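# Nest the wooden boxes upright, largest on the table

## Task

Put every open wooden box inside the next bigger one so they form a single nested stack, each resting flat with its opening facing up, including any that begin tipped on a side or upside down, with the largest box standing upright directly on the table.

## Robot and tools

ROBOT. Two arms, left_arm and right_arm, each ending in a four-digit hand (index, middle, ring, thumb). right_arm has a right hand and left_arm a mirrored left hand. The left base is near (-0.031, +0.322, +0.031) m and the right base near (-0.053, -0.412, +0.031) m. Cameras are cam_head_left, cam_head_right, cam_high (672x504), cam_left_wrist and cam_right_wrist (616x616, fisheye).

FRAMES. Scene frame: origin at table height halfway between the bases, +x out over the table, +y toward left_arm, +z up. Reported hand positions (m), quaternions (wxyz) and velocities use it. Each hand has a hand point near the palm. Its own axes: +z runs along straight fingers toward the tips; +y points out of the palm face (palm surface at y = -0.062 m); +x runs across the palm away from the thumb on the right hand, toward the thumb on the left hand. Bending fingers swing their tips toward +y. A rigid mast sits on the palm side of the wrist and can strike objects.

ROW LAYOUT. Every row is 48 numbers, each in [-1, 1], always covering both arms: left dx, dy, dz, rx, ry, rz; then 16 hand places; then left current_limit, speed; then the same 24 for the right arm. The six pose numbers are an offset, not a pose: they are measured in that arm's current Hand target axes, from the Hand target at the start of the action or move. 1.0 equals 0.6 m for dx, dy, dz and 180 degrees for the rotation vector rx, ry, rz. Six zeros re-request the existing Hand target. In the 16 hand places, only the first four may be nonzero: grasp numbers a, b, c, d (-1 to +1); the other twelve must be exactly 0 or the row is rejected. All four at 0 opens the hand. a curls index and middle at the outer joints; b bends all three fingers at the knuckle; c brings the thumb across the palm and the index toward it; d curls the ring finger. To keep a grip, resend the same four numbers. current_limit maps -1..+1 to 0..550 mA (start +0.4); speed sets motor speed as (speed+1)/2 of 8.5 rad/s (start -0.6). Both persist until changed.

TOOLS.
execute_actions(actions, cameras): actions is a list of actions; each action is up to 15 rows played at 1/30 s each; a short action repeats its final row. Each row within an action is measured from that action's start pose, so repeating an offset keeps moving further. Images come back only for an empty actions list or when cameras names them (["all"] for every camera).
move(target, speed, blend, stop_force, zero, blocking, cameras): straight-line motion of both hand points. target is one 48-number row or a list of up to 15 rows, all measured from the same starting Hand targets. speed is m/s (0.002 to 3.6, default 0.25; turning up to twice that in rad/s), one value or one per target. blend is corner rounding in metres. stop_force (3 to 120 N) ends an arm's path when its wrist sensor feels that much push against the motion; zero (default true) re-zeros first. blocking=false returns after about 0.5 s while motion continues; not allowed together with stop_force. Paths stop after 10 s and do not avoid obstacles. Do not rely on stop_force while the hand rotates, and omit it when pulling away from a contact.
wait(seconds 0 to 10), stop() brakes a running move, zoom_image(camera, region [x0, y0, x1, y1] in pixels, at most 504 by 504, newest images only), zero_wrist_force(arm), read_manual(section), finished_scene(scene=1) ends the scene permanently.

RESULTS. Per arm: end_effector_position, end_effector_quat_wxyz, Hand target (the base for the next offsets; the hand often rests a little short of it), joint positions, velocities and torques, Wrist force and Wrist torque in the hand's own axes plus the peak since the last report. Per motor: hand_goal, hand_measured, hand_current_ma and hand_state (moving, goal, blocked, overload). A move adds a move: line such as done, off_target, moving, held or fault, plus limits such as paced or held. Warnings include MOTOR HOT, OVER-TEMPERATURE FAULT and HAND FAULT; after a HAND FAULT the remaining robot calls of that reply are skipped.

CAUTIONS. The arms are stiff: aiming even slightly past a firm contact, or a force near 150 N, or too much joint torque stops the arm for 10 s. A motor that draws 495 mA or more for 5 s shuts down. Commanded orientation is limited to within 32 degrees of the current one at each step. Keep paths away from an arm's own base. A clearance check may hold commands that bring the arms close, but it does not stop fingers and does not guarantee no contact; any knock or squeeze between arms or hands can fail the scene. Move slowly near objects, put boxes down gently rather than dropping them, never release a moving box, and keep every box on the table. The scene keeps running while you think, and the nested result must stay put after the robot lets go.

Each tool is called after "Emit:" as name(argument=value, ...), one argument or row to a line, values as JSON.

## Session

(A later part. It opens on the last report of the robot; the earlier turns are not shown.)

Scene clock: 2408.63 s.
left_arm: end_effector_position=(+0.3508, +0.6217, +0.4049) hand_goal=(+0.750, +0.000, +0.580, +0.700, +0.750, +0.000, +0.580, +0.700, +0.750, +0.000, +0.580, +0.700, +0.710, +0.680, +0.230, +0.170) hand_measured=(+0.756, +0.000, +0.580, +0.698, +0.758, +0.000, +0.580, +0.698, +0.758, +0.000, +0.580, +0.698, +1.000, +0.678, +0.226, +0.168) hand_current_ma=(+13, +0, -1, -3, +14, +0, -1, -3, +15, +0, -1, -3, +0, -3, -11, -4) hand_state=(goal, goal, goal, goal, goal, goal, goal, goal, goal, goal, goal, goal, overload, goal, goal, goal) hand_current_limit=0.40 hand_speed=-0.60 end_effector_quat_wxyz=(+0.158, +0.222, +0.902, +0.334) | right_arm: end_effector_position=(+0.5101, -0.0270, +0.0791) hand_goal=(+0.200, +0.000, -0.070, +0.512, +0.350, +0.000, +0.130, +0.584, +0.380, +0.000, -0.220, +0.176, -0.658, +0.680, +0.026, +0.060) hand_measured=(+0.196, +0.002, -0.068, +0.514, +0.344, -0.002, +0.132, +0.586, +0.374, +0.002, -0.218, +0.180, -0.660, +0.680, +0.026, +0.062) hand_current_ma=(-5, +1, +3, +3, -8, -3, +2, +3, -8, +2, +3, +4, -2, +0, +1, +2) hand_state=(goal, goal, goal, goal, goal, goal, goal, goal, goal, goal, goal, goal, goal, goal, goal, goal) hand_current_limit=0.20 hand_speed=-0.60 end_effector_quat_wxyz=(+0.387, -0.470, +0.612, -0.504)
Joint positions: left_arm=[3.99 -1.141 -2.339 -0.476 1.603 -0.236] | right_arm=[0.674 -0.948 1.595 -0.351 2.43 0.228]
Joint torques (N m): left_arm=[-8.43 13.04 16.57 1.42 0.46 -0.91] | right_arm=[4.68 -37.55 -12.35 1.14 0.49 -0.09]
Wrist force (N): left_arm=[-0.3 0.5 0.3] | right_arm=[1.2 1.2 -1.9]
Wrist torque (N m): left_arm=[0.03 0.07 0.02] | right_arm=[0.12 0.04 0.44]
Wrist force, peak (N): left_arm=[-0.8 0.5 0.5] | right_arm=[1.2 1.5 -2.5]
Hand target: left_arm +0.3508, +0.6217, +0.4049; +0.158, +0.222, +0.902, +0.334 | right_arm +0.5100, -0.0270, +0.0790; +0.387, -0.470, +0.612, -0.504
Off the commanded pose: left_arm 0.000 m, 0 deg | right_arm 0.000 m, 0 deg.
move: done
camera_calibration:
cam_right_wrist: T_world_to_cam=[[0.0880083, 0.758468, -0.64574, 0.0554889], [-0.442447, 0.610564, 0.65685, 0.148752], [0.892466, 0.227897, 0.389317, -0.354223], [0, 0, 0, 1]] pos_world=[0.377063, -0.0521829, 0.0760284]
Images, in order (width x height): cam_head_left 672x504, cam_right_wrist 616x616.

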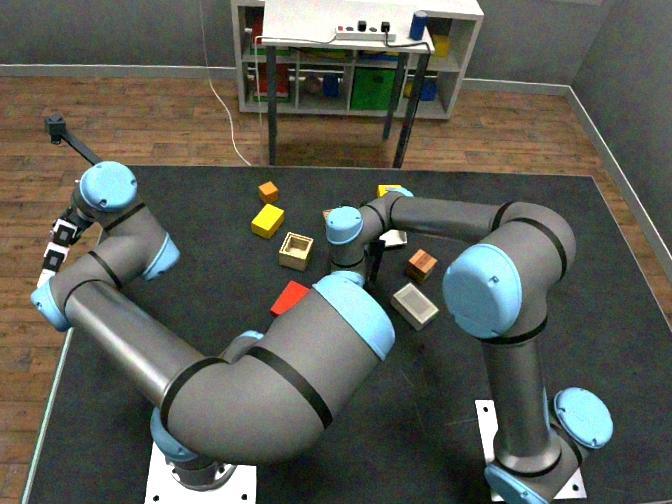

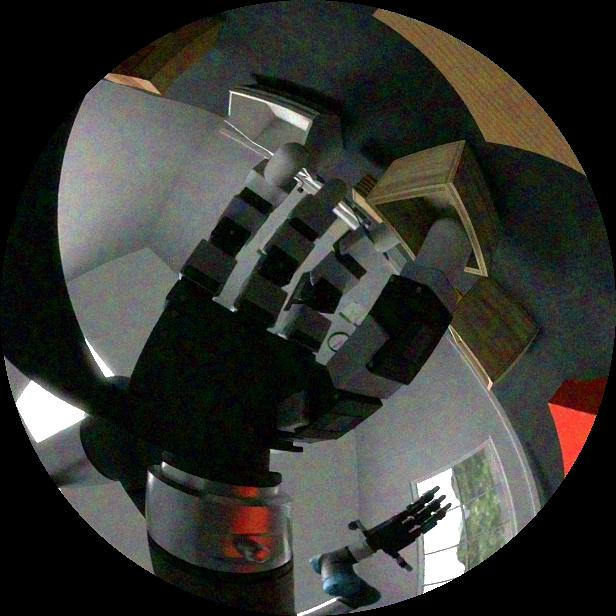

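Emit:
move(
  target=[0,0,0,0,0,0,0,0,0,0,0,0,0,0,0,0,0,0,0,0,0,0,0.4,-0.6,0,-0.0736,-0.0143,0,0,0,0.25,0.25,0.82,0.5,0,0,0,0,0,0,0,0,0,0,0,0,0.2,-0.6],
  speed=0.05,
  cameras=["cam_right_wrist"],
)

Emit:
zoom_image(
  camera="cam_right_wrist",
  region=[340, 80, 540, 280],
)

Scene clock: 2413.73 s.
left_arm: end_effector_position=(+0.3508, +0.6217, +0.4049) hand_goal=(+0.750, +0.000, +0.580, +0.700, +0.750, +0.000, +0.580, +0.700, +0.750, +0.000, +0.580, +0.700, +0.710, +0.680, +0.230, +0.170) hand_measured=(+0.756, +0.000, +0.580, +0.698, +0.758, +0.000, +0.580, +0.698, +0.758, +0.000, +0.580, +0.698, +1.000, +0.678, +0.226, +0.168) hand_current_ma=(+13, +0, -1, -3, +14, +0, -1, -3, +15, +0, -1, -3, +0, -3, -11, -4) hand_state=(goal, goal, goal, goal, goal, goal, goal, goal, goal, goal, goal, goal, overload, goal, goal, goal) hand_current_limit=0.40 hand_speed=-0.60 end_effector_quat_wxyz=(+0.158, +0.222, +0.902, +0.334) | right_arm: end_effector_position=(+0.5100, -0.0270, +0.1241) hand_goal=(+0.200, +0.000, -0.070, +0.512, +0.350, +0.000, +0.130, +0.584, +0.380, +0.000, -0.220, +0.176, -0.658, +0.680, +0.026, +0.060) hand_measured=(+0.196, +0.002, -0.068, +0.514, +0.344, -0.002, +0.132, +0.586, +0.374, +0.002, -0.218, +0.180, -0.660, +0.680, +0.026, +0.062) hand_current_ma=(-5, +1, +3, +3, -8, -3, +2, +3, -8, +2, +3, +4, -2, +0, +1, +2) hand_state=(goal, goal, goal, goal, goal, goal, goal, goal, goal, goal, goal, goal, goal, goal, goal, goal) hand_current_limit=0.20 hand_speed=-0.60 end_effector_quat_wxyz=(+0.387, -0.470, +0.612, -0.504) end_effector_velocity=(+0.000, +0.000, -0.002) end_effector_angular_velocity=(+0.001, +0.000, +0.001)
Joint positions: left_arm=[3.99 -1.141 -2.339 -0.476 1.603 -0.236] | right_arm=[0.674 -1.008 1.56 -0.255 2.431 0.228]
Joint velocities: left_arm=[within noise] | right_arm=[0.001 0.002 0.003 -0.006 0 0]
Joint torques (N m): left_arm=[-8.87 13.6 16.72 1.32 0.4 -1.18] | right_arm=[-1.97 -33.86 -10.93 -2.81 -0.8 0.3]
Wrist force (N): left_arm=[-0.4 0.2 0.1] | right_arm=[1.3 1.4 -1.9]
Wrist torque (N m): left_arm=[-0.01 0.07 0.02] | right_arm=[0.12 0.04 0.43]
Wrist force, peak (N): left_arm=[-0.3 0.9 0.1] | right_arm=[1.3 2.1 -1.8]
Hand target: left_arm +0.3508, +0.6217, +0.4049; +0.158, +0.222, +0.902, +0.334 | right_arm +0.5100, -0.0270, +0.1240; +0.387, -0.470, +0.612, -0.504
Off the commanded pose: left_arm 0.000 m, 0 deg | right_arm 0.000 m, 0 deg.
move: done
camera_calibration:
cam_right_wrist: T_world_to_cam=[[0.0880633, 0.758488, -0.64571, 0.0845973], [-0.442506, 0.610544, 0.656829, 0.119108], [0.892431, 0.227888, 0.389402, -0.37169], [0, 0, 0, 1]] pos_world=[0.376963, -0.0521828, 0.121128]
Images, in order (width x height): cam_right_wrist 616x616.

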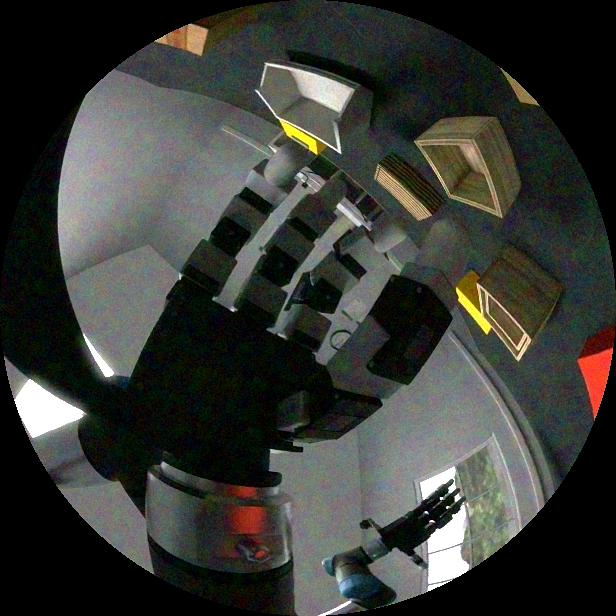

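Scaled by 2.520 from the camera's 616x616 image, which has a finer 880x880 frame.

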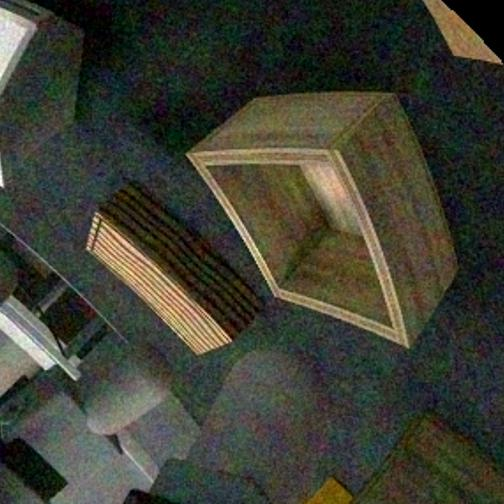

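Emit:
zoom_image(
  camera="cam_right_wrist",
  region=[450, 230, 580, 370],
)

Emit:
zoom_image(
  camera="cam_head_left",
  region=[265, 220, 335, 280],
)

Scaled by 3.600 from the camera's 616x616 image, which has a finer 880x880 frame.

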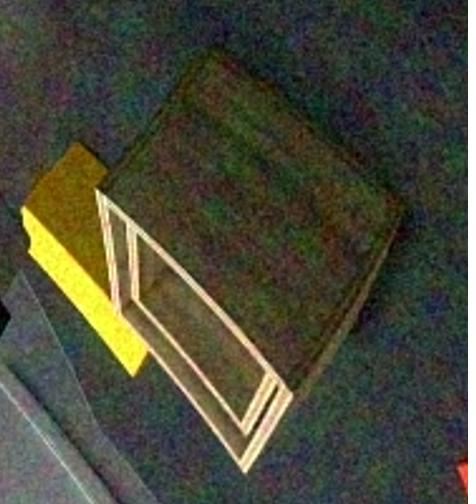

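This scene's latest camera images include none from cam_head_left. They are from: cam_right_wrist. cam_head_left's image comes with the result of a call that names it in "cameras".

Emit:
move(
  target=[0,0,0,0,0,0,0,0,0,0,0,0,0,0,0,0,0,0,0,0,0,0,0.4,-0.6,0,0.0193,-0.0213,0.0167,0.0274,0.0046,0,0.22,0.82,0,0,0,0,0,0,0,0,0,0,0,0,0,0.2,-0.6],
  speed=0.08,
  cameras=["cam_right_wrist"],
)

Emit:
zoom_image(
  camera="cam_right_wrist",
  region=[380, 60, 560, 240],
)

Scene clock: 2478.43 s.
left_arm: end_effector_position=(+0.3508, +0.6217, +0.4049) hand_goal=(+0.750, +0.000, +0.580, +0.700, +0.750, +0.000, +0.580, +0.700, +0.750, +0.000, +0.580, +0.700, +0.710, +0.680, +0.230, +0.170) hand_measured=(+0.756, +0.000, +0.580, +0.698, +0.758, +0.000, +0.580, +0.698, +0.758, +0.000, +0.580, +0.698, +1.000, +0.678, +0.226, +0.168) hand_current_ma=(+13, +0, -1, -3, +14, +0, -1, -3, +15, +0, -1, -3, +0, -3, -11, -4) hand_state=(goal, goal, goal, goal, goal, goal, goal, goal, goal, goal, goal, goal, overload, goal, goal, goal) hand_current_limit=0.40 hand_speed=-0.60 end_effector_quat_wxyz=(+0.158, +0.222, +0.902, +0.334) | right_arm: end_effector_position=(+0.4957, -0.0231, +0.1151) hand_goal=(+0.166, +0.000, +0.196, +0.744, +0.366, +0.000, +0.536, +0.946, +0.626, +0.000, +0.580, +0.744, -0.684, +0.680, +0.026, +0.092) hand_measured=(+0.162, +0.002, +0.192, +0.742, +0.350, -0.002, +0.528, +0.942, +0.604, +0.002, +0.572, +0.740, -0.680, +0.680, +0.026, +0.090) hand_current_ma=(-5, +1, -5, -3, -34, -3, -11, -5, -53, +2, -15, -4, +6, +0, +1, -2) hand_state=(goal, goal, goal, goal, goal, goal, goal, goal, blocked, goal, goal, goal, goal, goal, goal, goal) hand_current_limit=0.20 hand_speed=-0.60 end_effector_quat_wxyz=(+0.376, -0.433, +0.618, -0.537)
Joint positions: left_arm=[3.99 -1.141 -2.339 -0.476 1.603 -0.236] | right_arm=[0.729 -0.973 1.559 -0.322 2.578 0.225]
Joint torques (N m): left_arm=[-9.78 13.82 17.17 1.51 0.53 -0.97] | right_arm=[-9.7 -48.54 -17.59 1.82 0.58 0.4]
Wrist force (N): left_arm=[-0.2 0.5 0.3] | right_arm=[1.2 1.4 -2.2]
Wrist torque (N m): left_arm=[0.03 0.04 0.03] | right_arm=[0.12 0.05 0.44]
Wrist force, peak (N): left_arm=[-0.8 0.3 0.3] | right_arm=[1.2 1.7 -2.4]
Hand target: left_arm +0.3508, +0.6217, +0.4049; +0.158, +0.222, +0.902, +0.334 | right_arm +0.4957, -0.0232, +0.1151; +0.376, -0.433, +0.618, -0.537
Off the commanded pose: left_arm 0.000 m, 0 deg | right_arm 0.000 m, 0 deg.
move: done
camera_calibration:
cam_right_wrist: T_world_to_cam=[[0.185547, 0.73631, -0.650707, 0.0287237], [-0.419255, 0.658227, 0.62527, 0.109568], [0.888706, 0.156795, 0.430834, -0.360851], [0, 0, 0, 1]] pos_world=[0.361298, -0.0366906, 0.105648]
Images, in order (width x height): cam_right_wrist 616x616.

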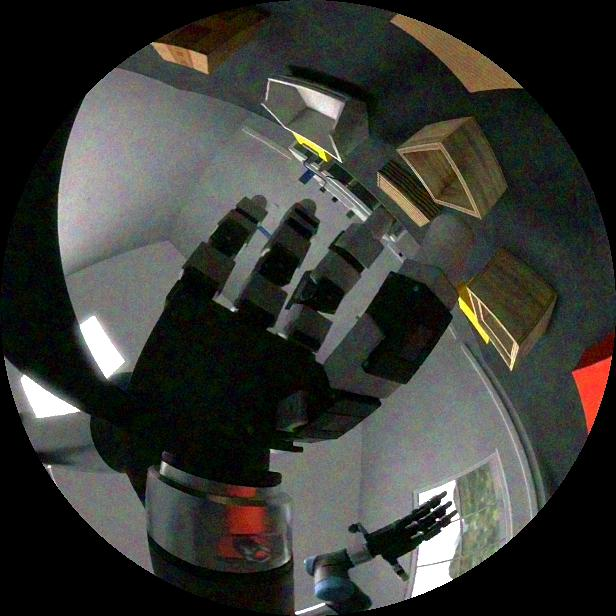

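Scaled by 2.800 from the camera's 616x616 image, which has a finer 880x880 frame.

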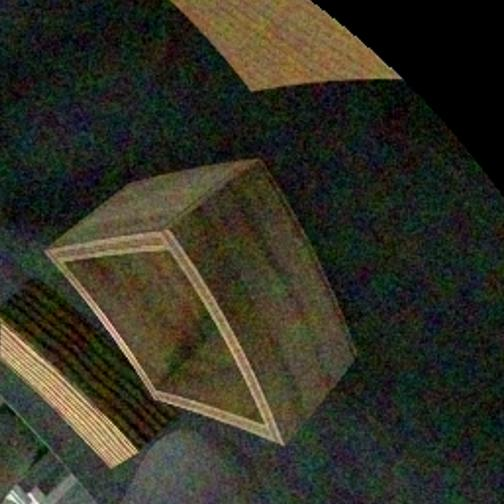

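Emit:
move(
  target=[0,0,0,0,0,0,0,0,0,0,0,0,0,0,0,0,0,0,0,0,0,0,0.4,-0.6,0,0.0611,0.0086,0,0,0,0,0.22,0.82,0,0,0,0,0,0,0,0,0,0,0,0,0,0.2,-0.6],
  speed=0.03,
  stop_force=4,
  cameras=["cam_right_wrist"],
)

Emit:
zoom_image(
  camera="cam_right_wrist",
  region=[340, 100, 520, 280],
)

Scene clock: 2490.60 s.
left_arm: end_effector_position=(+0.3508, +0.6217, +0.4049) hand_goal=(+0.750, +0.000, +0.580, +0.700, +0.750, +0.000, +0.580, +0.700, +0.750, +0.000, +0.580, +0.700, +0.710, +0.680, +0.230, +0.170) hand_measured=(+0.756, +0.000, +0.580, +0.698, +0.758, +0.000, +0.580, +0.698, +0.758, +0.000, +0.580, +0.698, +1.000, +0.678, +0.226, +0.168) hand_current_ma=(+13, +0, -1, -3, +14, +0, -1, -3, +15, +0, -1, -3, +0, -3, -11, -4) hand_state=(goal, goal, goal, goal, goal, goal, goal, goal, goal, goal, goal, goal, overload, goal, goal, goal) hand_current_limit=0.40 hand_speed=-0.60 end_effector_quat_wxyz=(+0.158, +0.222, +0.902, +0.334) | right_arm: end_effector_position=(+0.4957, -0.0232, +0.0781) hand_goal=(+0.166, +0.000, +0.196, +0.744, +0.366, +0.000, +0.536, +0.946, +0.626, +0.000, +0.580, +0.744, -0.684, +0.680, +0.026, +0.092) hand_measured=(+0.162, +0.002, +0.192, +0.742, +0.350, -0.002, +0.528, +0.942, +0.604, +0.002, +0.572, +0.740, -0.680, +0.680, +0.026, +0.090) hand_current_ma=(-5, +1, -5, -3, -34, -3, -11, -5, -53, +2, -14, -4, +6, +0, +1, -2) hand_state=(goal, goal, goal, goal, goal, goal, goal, goal, blocked, goal, goal, goal, goal, goal, goal, goal) hand_current_limit=0.20 hand_speed=-0.60 end_effector_quat_wxyz=(+0.376, -0.433, +0.618, -0.537)
Joint positions: left_arm=[3.99 -1.141 -2.339 -0.476 1.603 -0.236] | right_arm=[0.729 -0.922 1.584 -0.399 2.579 0.225]
Joint torques (N m): left_arm=[-9.83 13.39 16.48 1.32 0.53 -0.95] | right_arm=[-5.27 -49.66 -24.37 2.05 2.34 -0.06]
Wrist force (N): left_arm=[-0.3 0.5 0.1] | right_arm=[1.1 1.0 -2.2]
Wrist torque (N m): left_arm=[0.04 0.06 0.02] | right_arm=[0.06 0.07 0.43]
Wrist force, peak (N): left_arm=[-0.4 0.7 0.4] | right_arm=[1.3 1.4 -2.2]
Hand target: left_arm +0.3508, +0.6217, +0.4049; +0.158, +0.222, +0.902, +0.334 | right_arm +0.4957, -0.0232, +0.0781; +0.376, -0.433, +0.618, -0.537
Off the commanded pose: left_arm 0.000 m, 0 deg | right_arm 0.000 m, 0 deg.
move: done
camera_calibration:
cam_right_wrist: T_world_to_cam=[[0.185789, 0.73627, -0.650684, 0.00463078], [-0.419059, 0.658341, 0.625281, 0.132702], [0.888747, 0.156505, 0.430853, -0.344922], [0, 0, 0, 1]] pos_world=[0.361298, -0.0367908, 0.0686478]
Images, in order (width x height): cam_right_wrist 616x616.

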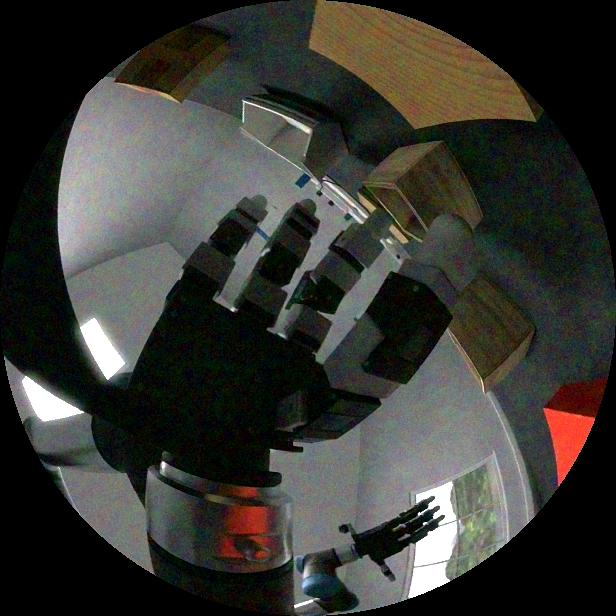

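Scaled by 2.800 from the camera's 616x616 image, which has a finer 880x880 frame.

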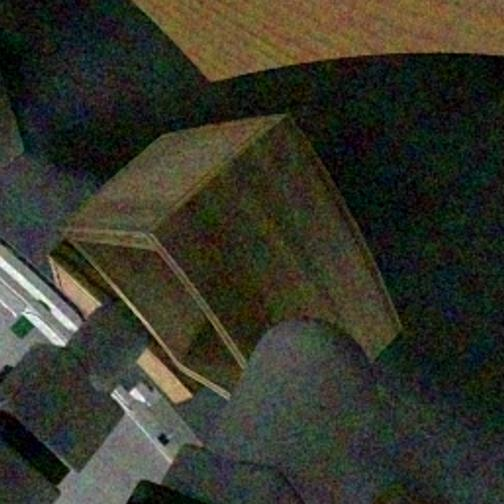

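Emit:
move(
  target=[0,0,0,0,0,0,0,0,0,0,0,0,0,0,0,0,0,0,0,0,0,0,0.4,-0.6,0,0,0,0,0,0,0.33,0.37,0.82,0,0,0,0,0,0,0,0,0,0,0,0,0,-0.2,-0.85],
  speed=0.05,
  cameras=["cam_right_wrist"],
)

Emit:
zoom_image(
  camera="cam_right_wrist",
  region=[340, 100, 520, 280],
)

Scene clock: 2494.90 s.
left_arm: end_effector_position=(+0.3508, +0.6217, +0.4049) hand_goal=(+0.750, +0.000, +0.580, +0.700, +0.750, +0.000, +0.580, +0.700, +0.750, +0.000, +0.580, +0.700, +0.710, +0.680, +0.230, +0.170) hand_measured=(+0.756, +0.000, +0.580, +0.698, +0.758, +0.000, +0.580, +0.698, +0.758, +0.000, +0.580, +0.698, +1.000, +0.678, +0.226, +0.168) hand_current_ma=(+13, +0, -1, -3, +14, +0, -1, -3, +15, +0, -1, -3, +0, -3, -11, -4) hand_state=(goal, goal, goal, goal, goal, goal, goal, goal, goal, goal, goal, goal, overload, goal, goal, goal) hand_current_limit=0.40 hand_speed=-0.60 end_effector_quat_wxyz=(+0.158, +0.222, +0.902, +0.334) | right_arm: end_effector_position=(+0.4957, -0.0232, +0.0781) hand_goal=(-0.004, +0.000, -0.056, +0.460, +0.020, +0.000, -0.022, +0.468, +0.434, +0.000, +0.580, +0.742, -0.650, +0.680, +0.026, +0.072) hand_measured=(+0.044, +0.012, +0.000, +0.486, +0.058, -0.010, +0.070, +0.506, +0.426, +0.002, +0.572, +0.740, -0.654, +0.680, +0.068, +0.088) hand_current_ma=(+144, +19, +164, +60, +104, -13, +220, +96, -13, +2, -14, -1, -5, -1, +156, +45) hand_state=(blocked, goal, blocked, blocked, blocked, goal, blocked, blocked, goal, goal, goal, goal, goal, goal, blocked, goal) hand_current_limit=-0.20 hand_speed=-0.85 end_effector_quat_wxyz=(+0.376, -0.433, +0.618, -0.537)
Joint positions: left_arm=[3.99 -1.141 -2.339 -0.476 1.603 -0.236] | right_arm=[0.729 -0.922 1.584 -0.399 2.579 0.225]
Joint torques (N m): left_arm=[-9.33 13.89 16.92 1.12 0.64 -0.92] | right_arm=[4.36 -45.56 -19.54 1.91 1.66 0.71]
Wrist force (N): left_arm=[-0.3 0.5 0.2] | right_arm=[1.2 -2.5 -0.7]
Wrist torque (N m): left_arm=[0.04 0.06 0.02] | right_arm=[-0.07 0.07 0.44]
Wrist force, peak (N): left_arm=[-0.6 0.7 0.2] | right_arm=[1.4 -2.8 -1.4]
Hand target: left_arm +0.3508, +0.6217, +0.4049; +0.158, +0.222, +0.902, +0.334 | right_arm +0.4957, -0.0232, +0.0781; +0.376, -0.433, +0.618, -0.537
Off the commanded pose: left_arm 0.000 m, 0 deg | right_arm 0.000 m, 0 deg.
move: done
camera_calibration:
cam_right_wrist: T_world_to_cam=[[0.185789, 0.73627, -0.650684, 0.00463078], [-0.419059, 0.658341, 0.625281, 0.132702], [0.888747, 0.156505, 0.430853, -0.344922], [0, 0, 0, 1]] pos_world=[0.361298, -0.0367908, 0.0686478]
Images, in order (width x height): cam_right_wrist 616x616.

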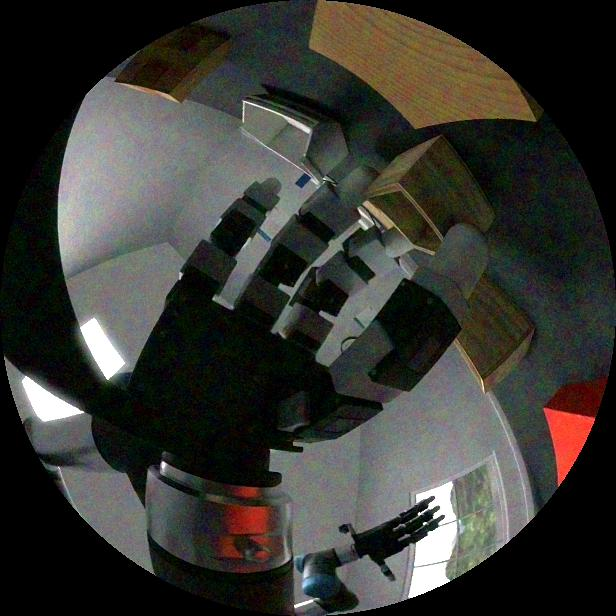

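Scaled by 2.800 from the camera's 616x616 image, which has a finer 880x880 frame.

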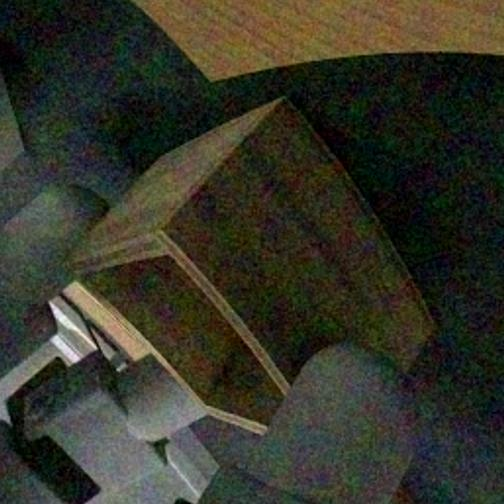

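Emit:
move(
  target=[0,0,0,0,0,0,0,0,0,0,0,0,0,0,0,0,0,0,0,0,0,0,0.4,-0.6,0,-0.099,-0.0139,0,0,0,0.33,0.37,0.82,0,0,0,0,0,0,0,0,0,0,0,0,0,-0.2,-0.85],
  speed=0.05,
  cameras=["cam_right_wrist","cam_head_left","cam_high"],
)

Emit:
zoom_image(
  camera="cam_right_wrist",
  region=[340, 100, 520, 280],
)

Emit:
zoom_image(
  camera="cam_high",
  region=[330, 240, 450, 360],
)

Scene clock: 2500.77 s.
left_arm: end_effector_position=(+0.3508, +0.6217, +0.4049) hand_goal=(+0.750, +0.000, +0.580, +0.700, +0.750, +0.000, +0.580, +0.700, +0.750, +0.000, +0.580, +0.700, +0.710, +0.680, +0.230, +0.170) hand_measured=(+0.756, +0.000, +0.580, +0.698, +0.758, +0.000, +0.580, +0.698, +0.758, +0.000, +0.580, +0.698, +1.000, +0.678, +0.226, +0.168) hand_current_ma=(+13, +0, -1, -3, +14, +0, -1, -3, +15, +0, -1, -3, +0, -3, -11, -4) hand_state=(goal, goal, goal, goal, goal, goal, goal, goal, goal, goal, goal, goal, overload, goal, goal, goal) hand_current_limit=0.40 hand_speed=-0.60 end_effector_quat_wxyz=(+0.158, +0.222, +0.902, +0.334) | right_arm: end_effector_position=(+0.4957, -0.0231, +0.1382) hand_goal=(-0.004, +0.000, -0.056, +0.460, +0.020, +0.000, -0.022, +0.468, +0.434, +0.000, +0.580, +0.742, -0.650, +0.680, +0.026, +0.072) hand_measured=(+0.044, +0.012, -0.010, +0.486, +0.058, -0.012, +0.040, +0.502, +0.426, +0.002, +0.572, +0.740, -0.644, +0.682, +0.078, +0.094) hand_current_ma=(+144, +19, +123, +57, +104, -18, +186, +86, -14, +2, -13, -1, +10, +1, +202, +70) hand_state=(blocked, goal, blocked, blocked, blocked, goal, blocked, blocked, goal, goal, goal, goal, goal, goal, blocked, blocked) hand_current_limit=-0.20 hand_speed=-0.85 end_effector_quat_wxyz=(+0.376, -0.433, +0.618, -0.537)
Joint positions: left_arm=[3.99 -1.141 -2.339 -0.476 1.603 -0.236] | right_arm=[0.729 -1.002 1.538 -0.273 2.579 0.225]
Joint torques (N m): left_arm=[-9.42 14.11 15.52 1.37 0.68 -0.94] | right_arm=[-9.34 -32.83 -11.06 -2.44 -1.36 0.69]
Wrist force (N): left_arm=[-0.4 0.4 0.3] | right_arm=[1.2 1.8 -2.1]
Wrist torque (N m): left_arm=[0.02 0.07 0.01] | right_arm=[0.17 0.06 0.43]
Wrist force, peak (N): left_arm=[-0.7 0.5 0.3] | right_arm=[1.8 -3.3 -1.5]
Hand target: left_arm +0.3508, +0.6217, +0.4049; +0.158, +0.222, +0.902, +0.334 | right_arm +0.4957, -0.0232, +0.1380; +0.376, -0.433, +0.618, -0.537
Off the commanded pose: left_arm 0.000 m, 0 deg | right_arm 0.000 m, 0 deg.
move: done
camera_calibration:
cam_right_wrist: T_world_to_cam=[[0.185759, 0.736333, -0.650621, 0.0437418], [-0.419226, 0.658246, 0.625269, 0.0951809], [0.888675, 0.156608, 0.430965, -0.370801], [0, 0, 0, 1]] pos_world=[0.361298, -0.0367906, 0.128748]
Images, in order (width x height): cam_head_left 672x504, cam_high 672x504, cam_right_wrist 616x616.

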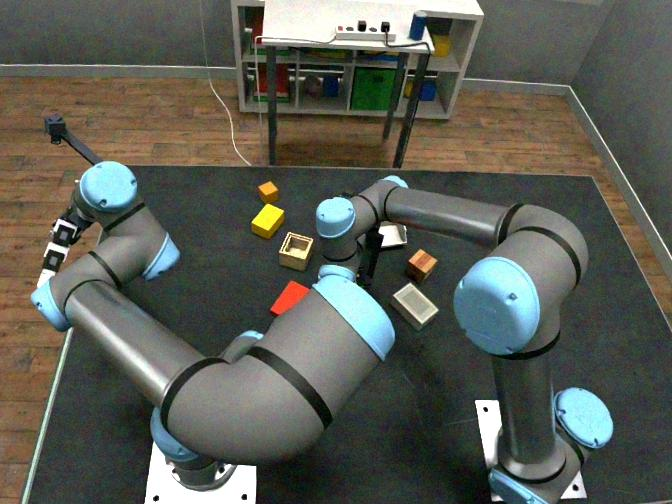

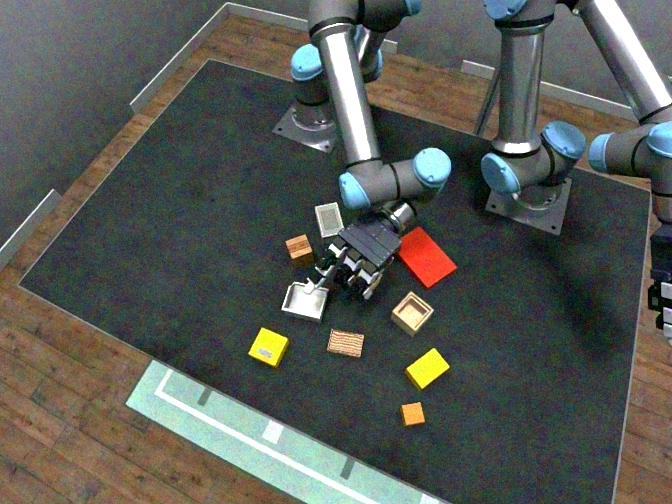

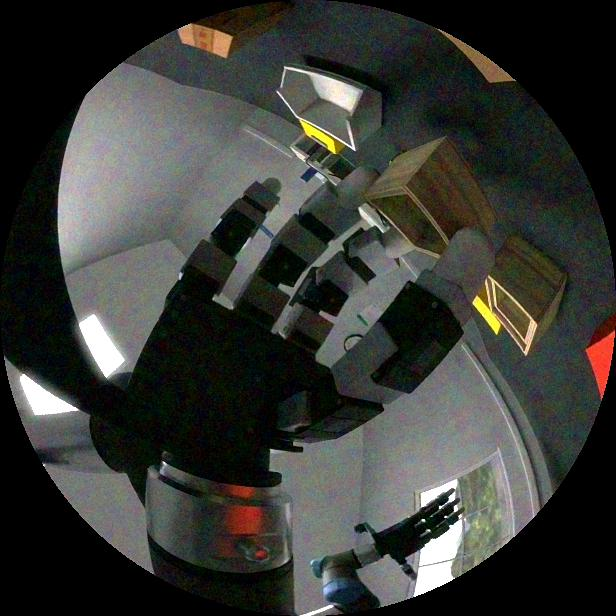

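Scaled by 2.800 from the camera's 616x616 image, which has a finer 880x880 frame.

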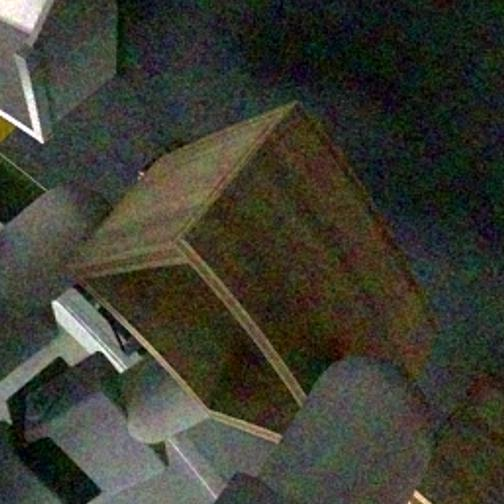

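Scaled by 4.200.

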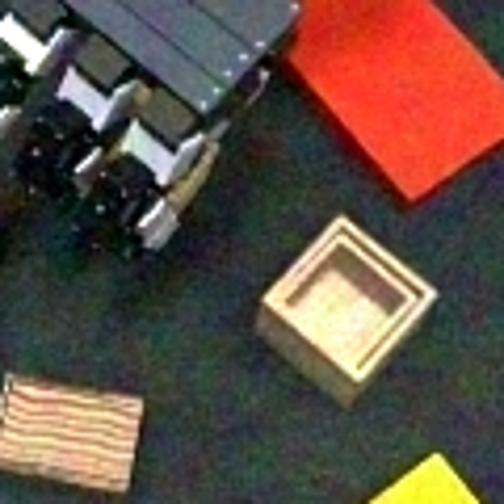

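Emit:
move(
  target=[
    [0,0,0,0,0,0,0,0,0,0,0,0,0,0,0,0,0,0,0,0,0,0,0.4,-0.6,0,-0.0578,-0.0081,0,0,0,0.33,0.37,0.82,0,0,0,0,0,0,0,0,0,0,0,0,0,-0.2,-0.85],
    [0,0,0,0,0,0,0,0,0,0,0,0,0,0,0,0,0,0,0,0,0,0,0.4,-0.6,-0.2552,-0.0252,-0.0848,-0.046,-0.4389,-0.1013,0.33,0.37,0.82,0,0,0,0,0,0,0,0,0,0,0,0,0,-0.2,-0.85],
  ],
  speed=0.2,
  blend=0.015,
  cameras=["cam_right_wrist","cam_head_left","cam_high","cam_head_right"],
)

Emit:
zoom_image(
  camera="cam_right_wrist",
  region=[340, 100, 580, 340],
)

Emit:
zoom_image(
  camera="cam_head_left",
  region=[250, 190, 350, 280],
)

Emit:
zoom_image(
  camera="cam_high",
  region=[350, 240, 470, 360],
)

Scene clock: 2537.80 s.
left_arm: end_effector_position=(+0.3508, +0.6217, +0.4049) hand_goal=(+0.750, +0.000, +0.580, +0.700, +0.750, +0.000, +0.580, +0.700, +0.750, +0.000, +0.580, +0.700, +0.710, +0.680, +0.230, +0.170) hand_measured=(+0.756, +0.000, +0.580, +0.698, +0.758, +0.000, +0.580, +0.698, +0.758, +0.000, +0.580, +0.698, +1.000, +0.678, +0.226, +0.168) hand_current_ma=(+13, +0, -1, -3, +14, +0, -1, -3, +15, +0, -1, -3, +0, -3, -11, -4) hand_state=(goal, goal, goal, goal, goal, goal, goal, goal, goal, goal, goal, goal, overload, goal, goal, goal) hand_current_limit=0.40 hand_speed=-0.60 end_effector_quat_wxyz=(+0.158, +0.222, +0.902, +0.334) | right_arm: end_effector_position=(+0.5028, +0.1371, +0.1602) hand_goal=(-0.004, +0.000, -0.056, +0.460, +0.020, +0.000, -0.022, +0.468, +0.434, +0.000, +0.580, +0.742, -0.650, +0.680, +0.026, +0.072) hand_measured=(+0.044, +0.012, -0.010, +0.484, +0.058, -0.012, +0.040, +0.502, +0.424, +0.002, +0.572, +0.740, -0.644, +0.682, +0.078, +0.094) hand_current_ma=(+144, +19, +122, +56, +104, -19, +185, +86, -17, +2, -12, -1, +11, +1, +203, +71) hand_state=(blocked, goal, blocked, blocked, blocked, goal, blocked, blocked, goal, goal, goal, goal, goal, goal, blocked, blocked) hand_current_limit=-0.20 hand_speed=-0.85 end_effector_quat_wxyz=(-0.569, +0.783, -0.203, +0.147)
Joint positions: left_arm=[3.99 -1.141 -2.339 -0.476 1.603 -0.236] | right_arm=[0.487 -0.915 1.242 0.056 0.975 -0.221]
Joint torques (N m): left_arm=[-11.48 13.74 15.34 1.55 0.73 -1.02] | right_arm=[10.08 -42.18 -26.56 -0.74 -1.93 0.06]
Wrist force (N): left_arm=[-0.4 0.5 0.4] | right_arm=[1.0 1.4 -1.5]
Wrist torque (N m): left_arm=[0.01 0.08 0.01] | right_arm=[0.10 -0.02 0.29]
Wrist force, peak (N): left_arm=[-0.1 0.9 0.3] | right_arm=[1.3 4.6 -1.7]
Hand target: left_arm +0.3508, +0.6217, +0.4049; +0.158, +0.222, +0.902, +0.334 | right_arm +0.5027, +0.1372, +0.1602; -0.569, +0.783, -0.203, +0.147
Off the commanded pose: left_arm 0.000 m, 0 deg | right_arm 0.000 m, 0 deg.
move: done
camera_calibration:
cam_right_wrist: T_world_to_cam=[[-0.751904, 0.201494, -0.627726, 0.479921], [-0.659095, -0.20766, 0.722822, 0.202603], [0.0152911, 0.957224, 0.288944, -0.0594952], [0, 0, 0, 1]] pos_world=[0.4953, 0.00232132, 0.172004]
Images, in order (width x height): cam_head_left 672x504, cam_head_right 672x504, cam_high 672x504, cam_right_wrist 616x616.

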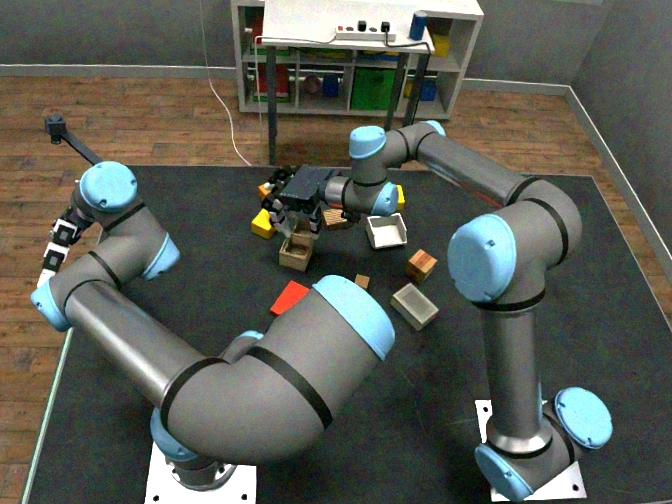

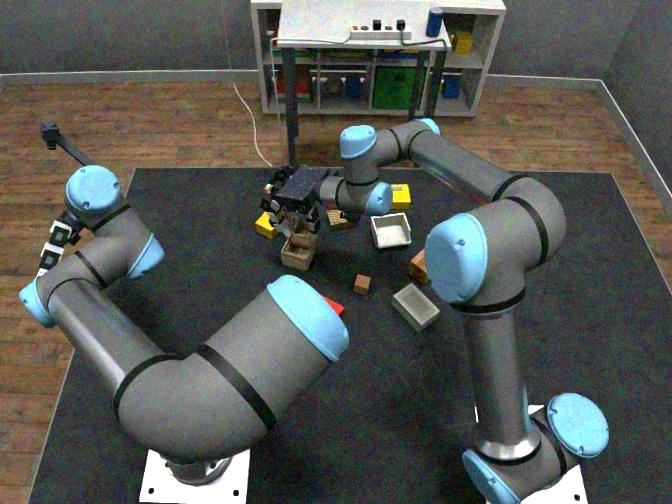

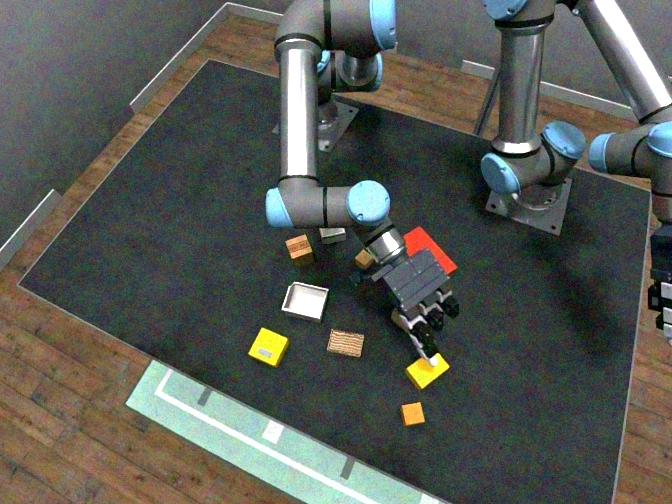

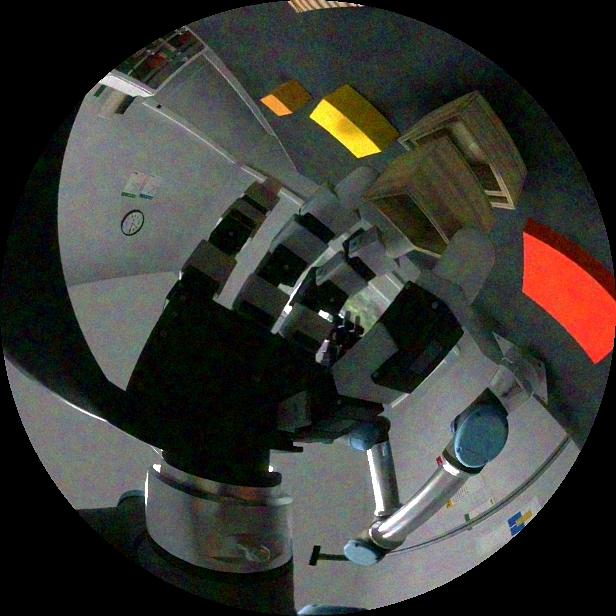

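Scaled by 2.100 from the camera's 616x616 image, which has a finer 880x880 frame.

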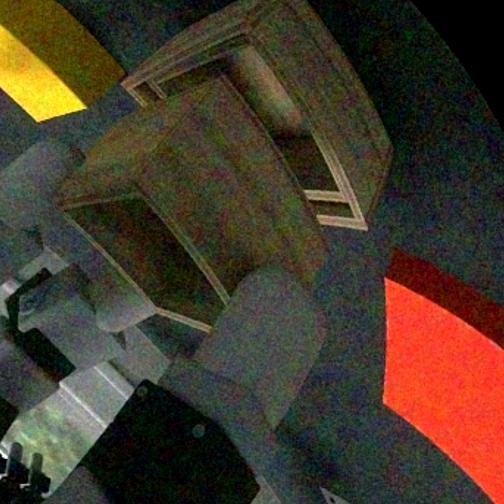

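Scaled by 5.040.

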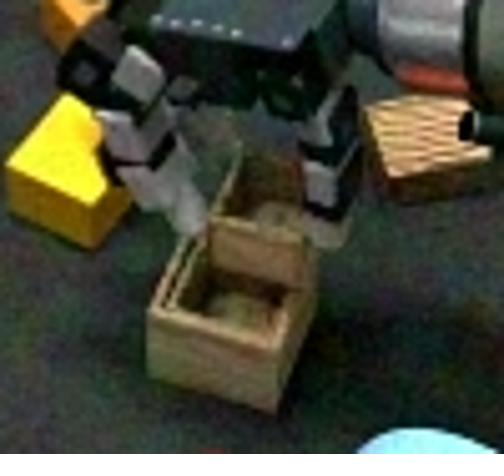

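Scaled by 4.200.

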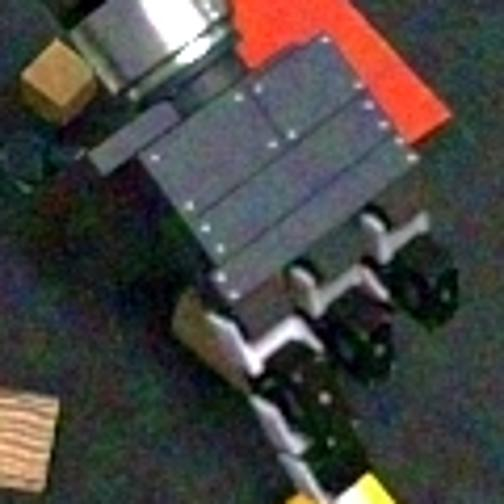

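Emit:
zoom_image(
  camera="cam_head_left",
  region=[272, 214, 322, 274],
)

Emit:
zoom_image(
  camera="cam_head_right",
  region=[272, 214, 332, 274],
)

Emit:
zoom_image(
  camera="cam_right_wrist",
  region=[350, 80, 550, 280],
)

Scaled by 8.400.

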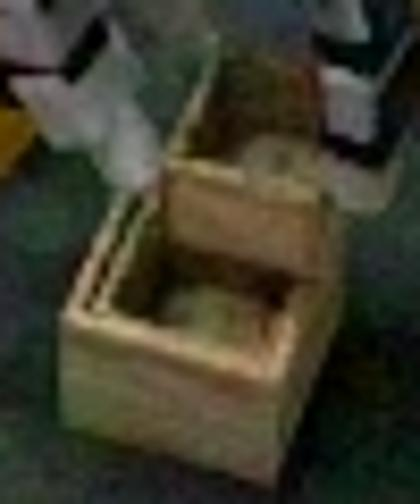

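Scaled by 8.400.

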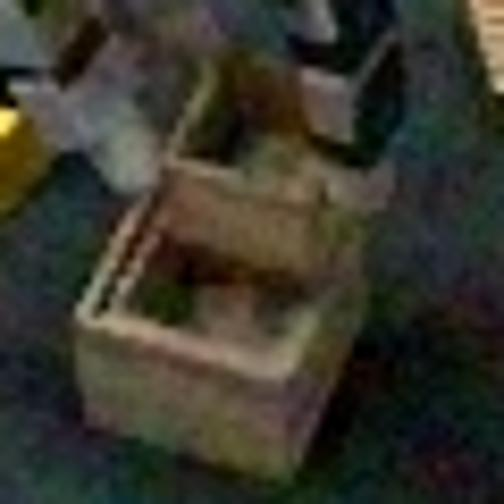

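Scaled by 2.520 from the camera's 616x616 image, which has a finer 880x880 frame.

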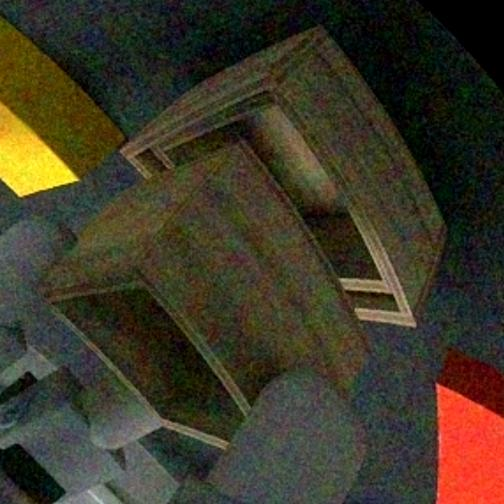

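Emit:
move(
  target=[0,0,0,0,0,0,0,0,0,0,0,0,0,0,0,0,0,0,0,0,0,0,0.4,-0.6,-0.0115,0.0243,0.0333,0,-0.0159,-0.0052,0.33,0.37,0.82,0,0,0,0,0,0,0,0,0,0,0,0,0,-0.2,-0.85],
  speed=0.05,
  cameras=["cam_right_wrist","cam_head_left","cam_head_right"],
)

Emit:
zoom_image(
  camera="cam_head_left",
  region=[272, 214, 322, 274],
)

Emit:
zoom_image(
  camera="cam_head_right",
  region=[272, 214, 332, 274],
)

Emit:
zoom_image(
  camera="cam_right_wrist",
  region=[350, 80, 550, 280],
)

Scene clock: 2597.53 s.
left_arm: end_effector_position=(+0.3508, +0.6217, +0.4049) hand_goal=(+0.750, +0.000, +0.580, +0.700, +0.750, +0.000, +0.580, +0.700, +0.750, +0.000, +0.580, +0.700, +0.710, +0.680, +0.230, +0.170) hand_measured=(+0.756, +0.000, +0.580, +0.698, +0.758, +0.000, +0.580, +0.698, +0.758, +0.000, +0.580, +0.698, +1.000, +0.678, +0.226, +0.168) hand_current_ma=(+13, +0, -1, -3, +14, +0, -1, -3, +15, +0, -1, -3, +0, -3, -11, -4) hand_state=(goal, goal, goal, goal, goal, goal, goal, goal, goal, goal, goal, goal, overload, goal, goal, goal) hand_current_limit=0.40 hand_speed=-0.60 end_effector_quat_wxyz=(+0.158, +0.222, +0.902, +0.334) | right_arm: end_effector_position=(+0.5037, +0.1534, +0.1402) hand_goal=(-0.004, +0.000, -0.056, +0.460, +0.020, +0.000, -0.022, +0.468, +0.434, +0.000, +0.580, +0.742, -0.650, +0.680, +0.026, +0.072) hand_measured=(+0.044, +0.012, -0.010, +0.484, +0.058, -0.012, +0.040, +0.502, +0.424, +0.002, +0.572, +0.740, -0.644, +0.682, +0.078, +0.094) hand_current_ma=(+144, +19, +122, +56, +104, -19, +185, +86, -17, +2, -12, -1, +11, +1, +203, +71) hand_state=(blocked, goal, blocked, blocked, blocked, goal, blocked, blocked, goal, goal, goal, goal, goal, goal, blocked, blocked) hand_current_limit=-0.20 hand_speed=-0.85 end_effector_quat_wxyz=(-0.573, +0.788, -0.182, +0.132) end_effector_velocity=(+0.000, -0.002, +0.001) end_effector_angular_velocity=(-0.001, +0.001, -0.006)
Joint positions: left_arm=[3.99 -1.141 -2.339 -0.476 1.603 -0.236] | right_arm=[0.499 -0.858 1.197 0.053 0.937 -0.241]
Joint velocities: left_arm=[within noise] | right_arm=[-0.001 -0.003 0.003 0.001 0.005 0.002]
Joint torques (N m): left_arm=[-10.95 13.08 15.57 1.25 0.93 -1.07] | right_arm=[-7.09 -55.15 -13.17 2.12 1.78 1]
Wrist force (N): left_arm=[-0.6 0.5 0.2] | right_arm=[1.1 1.7 -1.7]
Wrist torque (N m): left_arm=[0.03 0.09 -0.01] | right_arm=[0.17 -0.02 0.43]
Wrist force, peak (N): left_arm=[-0.4 0.7 0.2] | right_arm=[1.4 2.0 -1.6]
Hand target: left_arm +0.3508, +0.6217, +0.4049; +0.158, +0.222, +0.902, +0.334 | right_arm +0.5037, +0.1532, +0.1402; -0.573, +0.788, -0.182, +0.132
Off the commanded pose: left_arm 0.000 m, 0 deg | right_arm 0.000 m, 0 deg.
move: done
camera_calibration:
cam_right_wrist: T_world_to_cam=[[-0.761345, 0.161158, -0.627999, 0.475712], [-0.647351, -0.242629, 0.722543, 0.220492], [-0.0359272, 0.95664, 0.28905, -0.0434931], [0, 0, 0, 1]] pos_world=[0.503353, 0.0184402, 0.152003]
Images, in order (width x height): cam_head_left 672x504, cam_head_right 672x504, cam_right_wrist 616x616.

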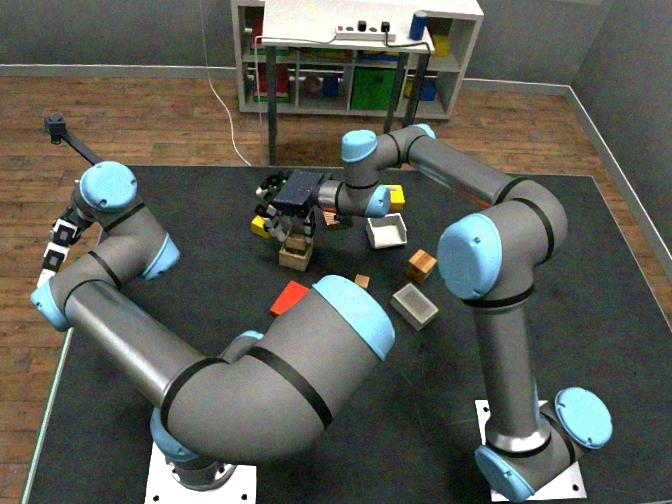

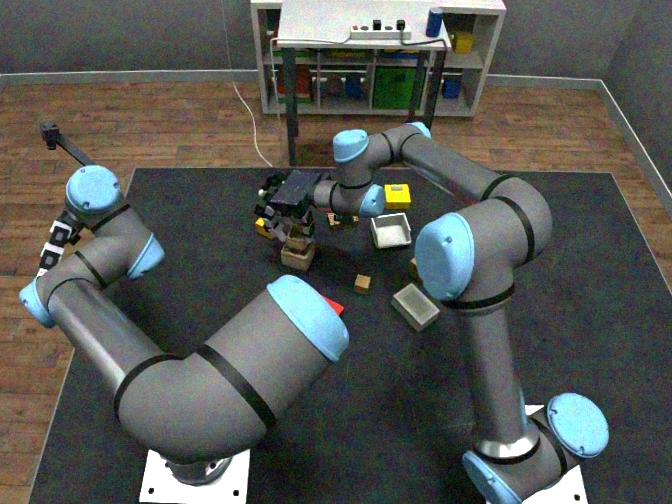

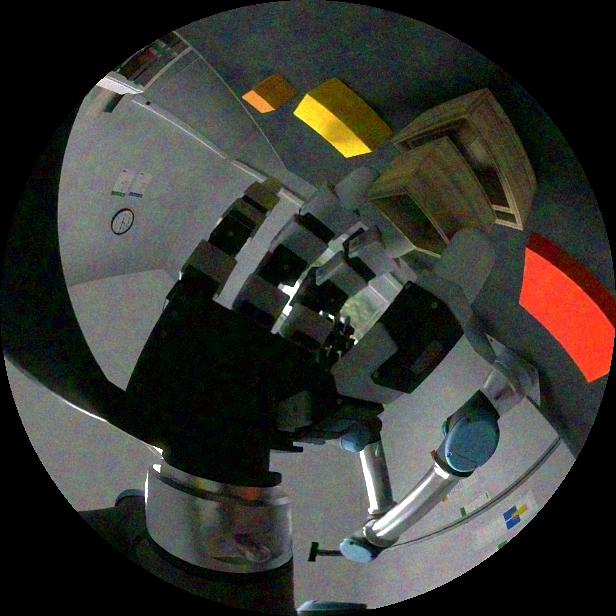

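Scaled by 8.400.

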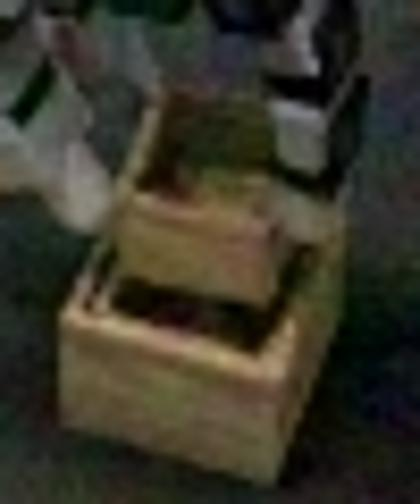

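Scaled by 8.400.

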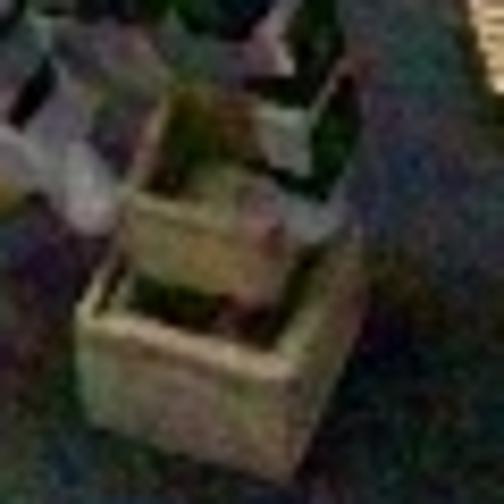

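Scaled by 2.520 from the camera's 616x616 image, which has a finer 880x880 frame.

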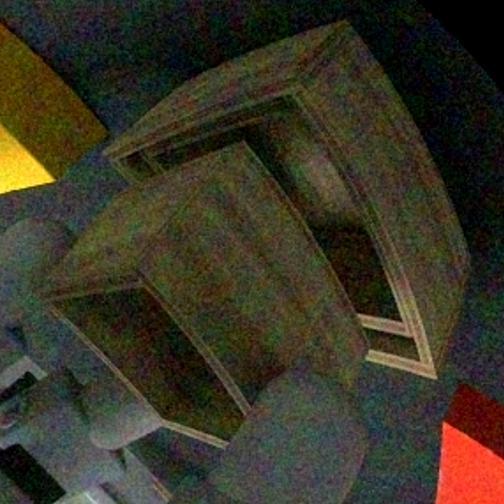

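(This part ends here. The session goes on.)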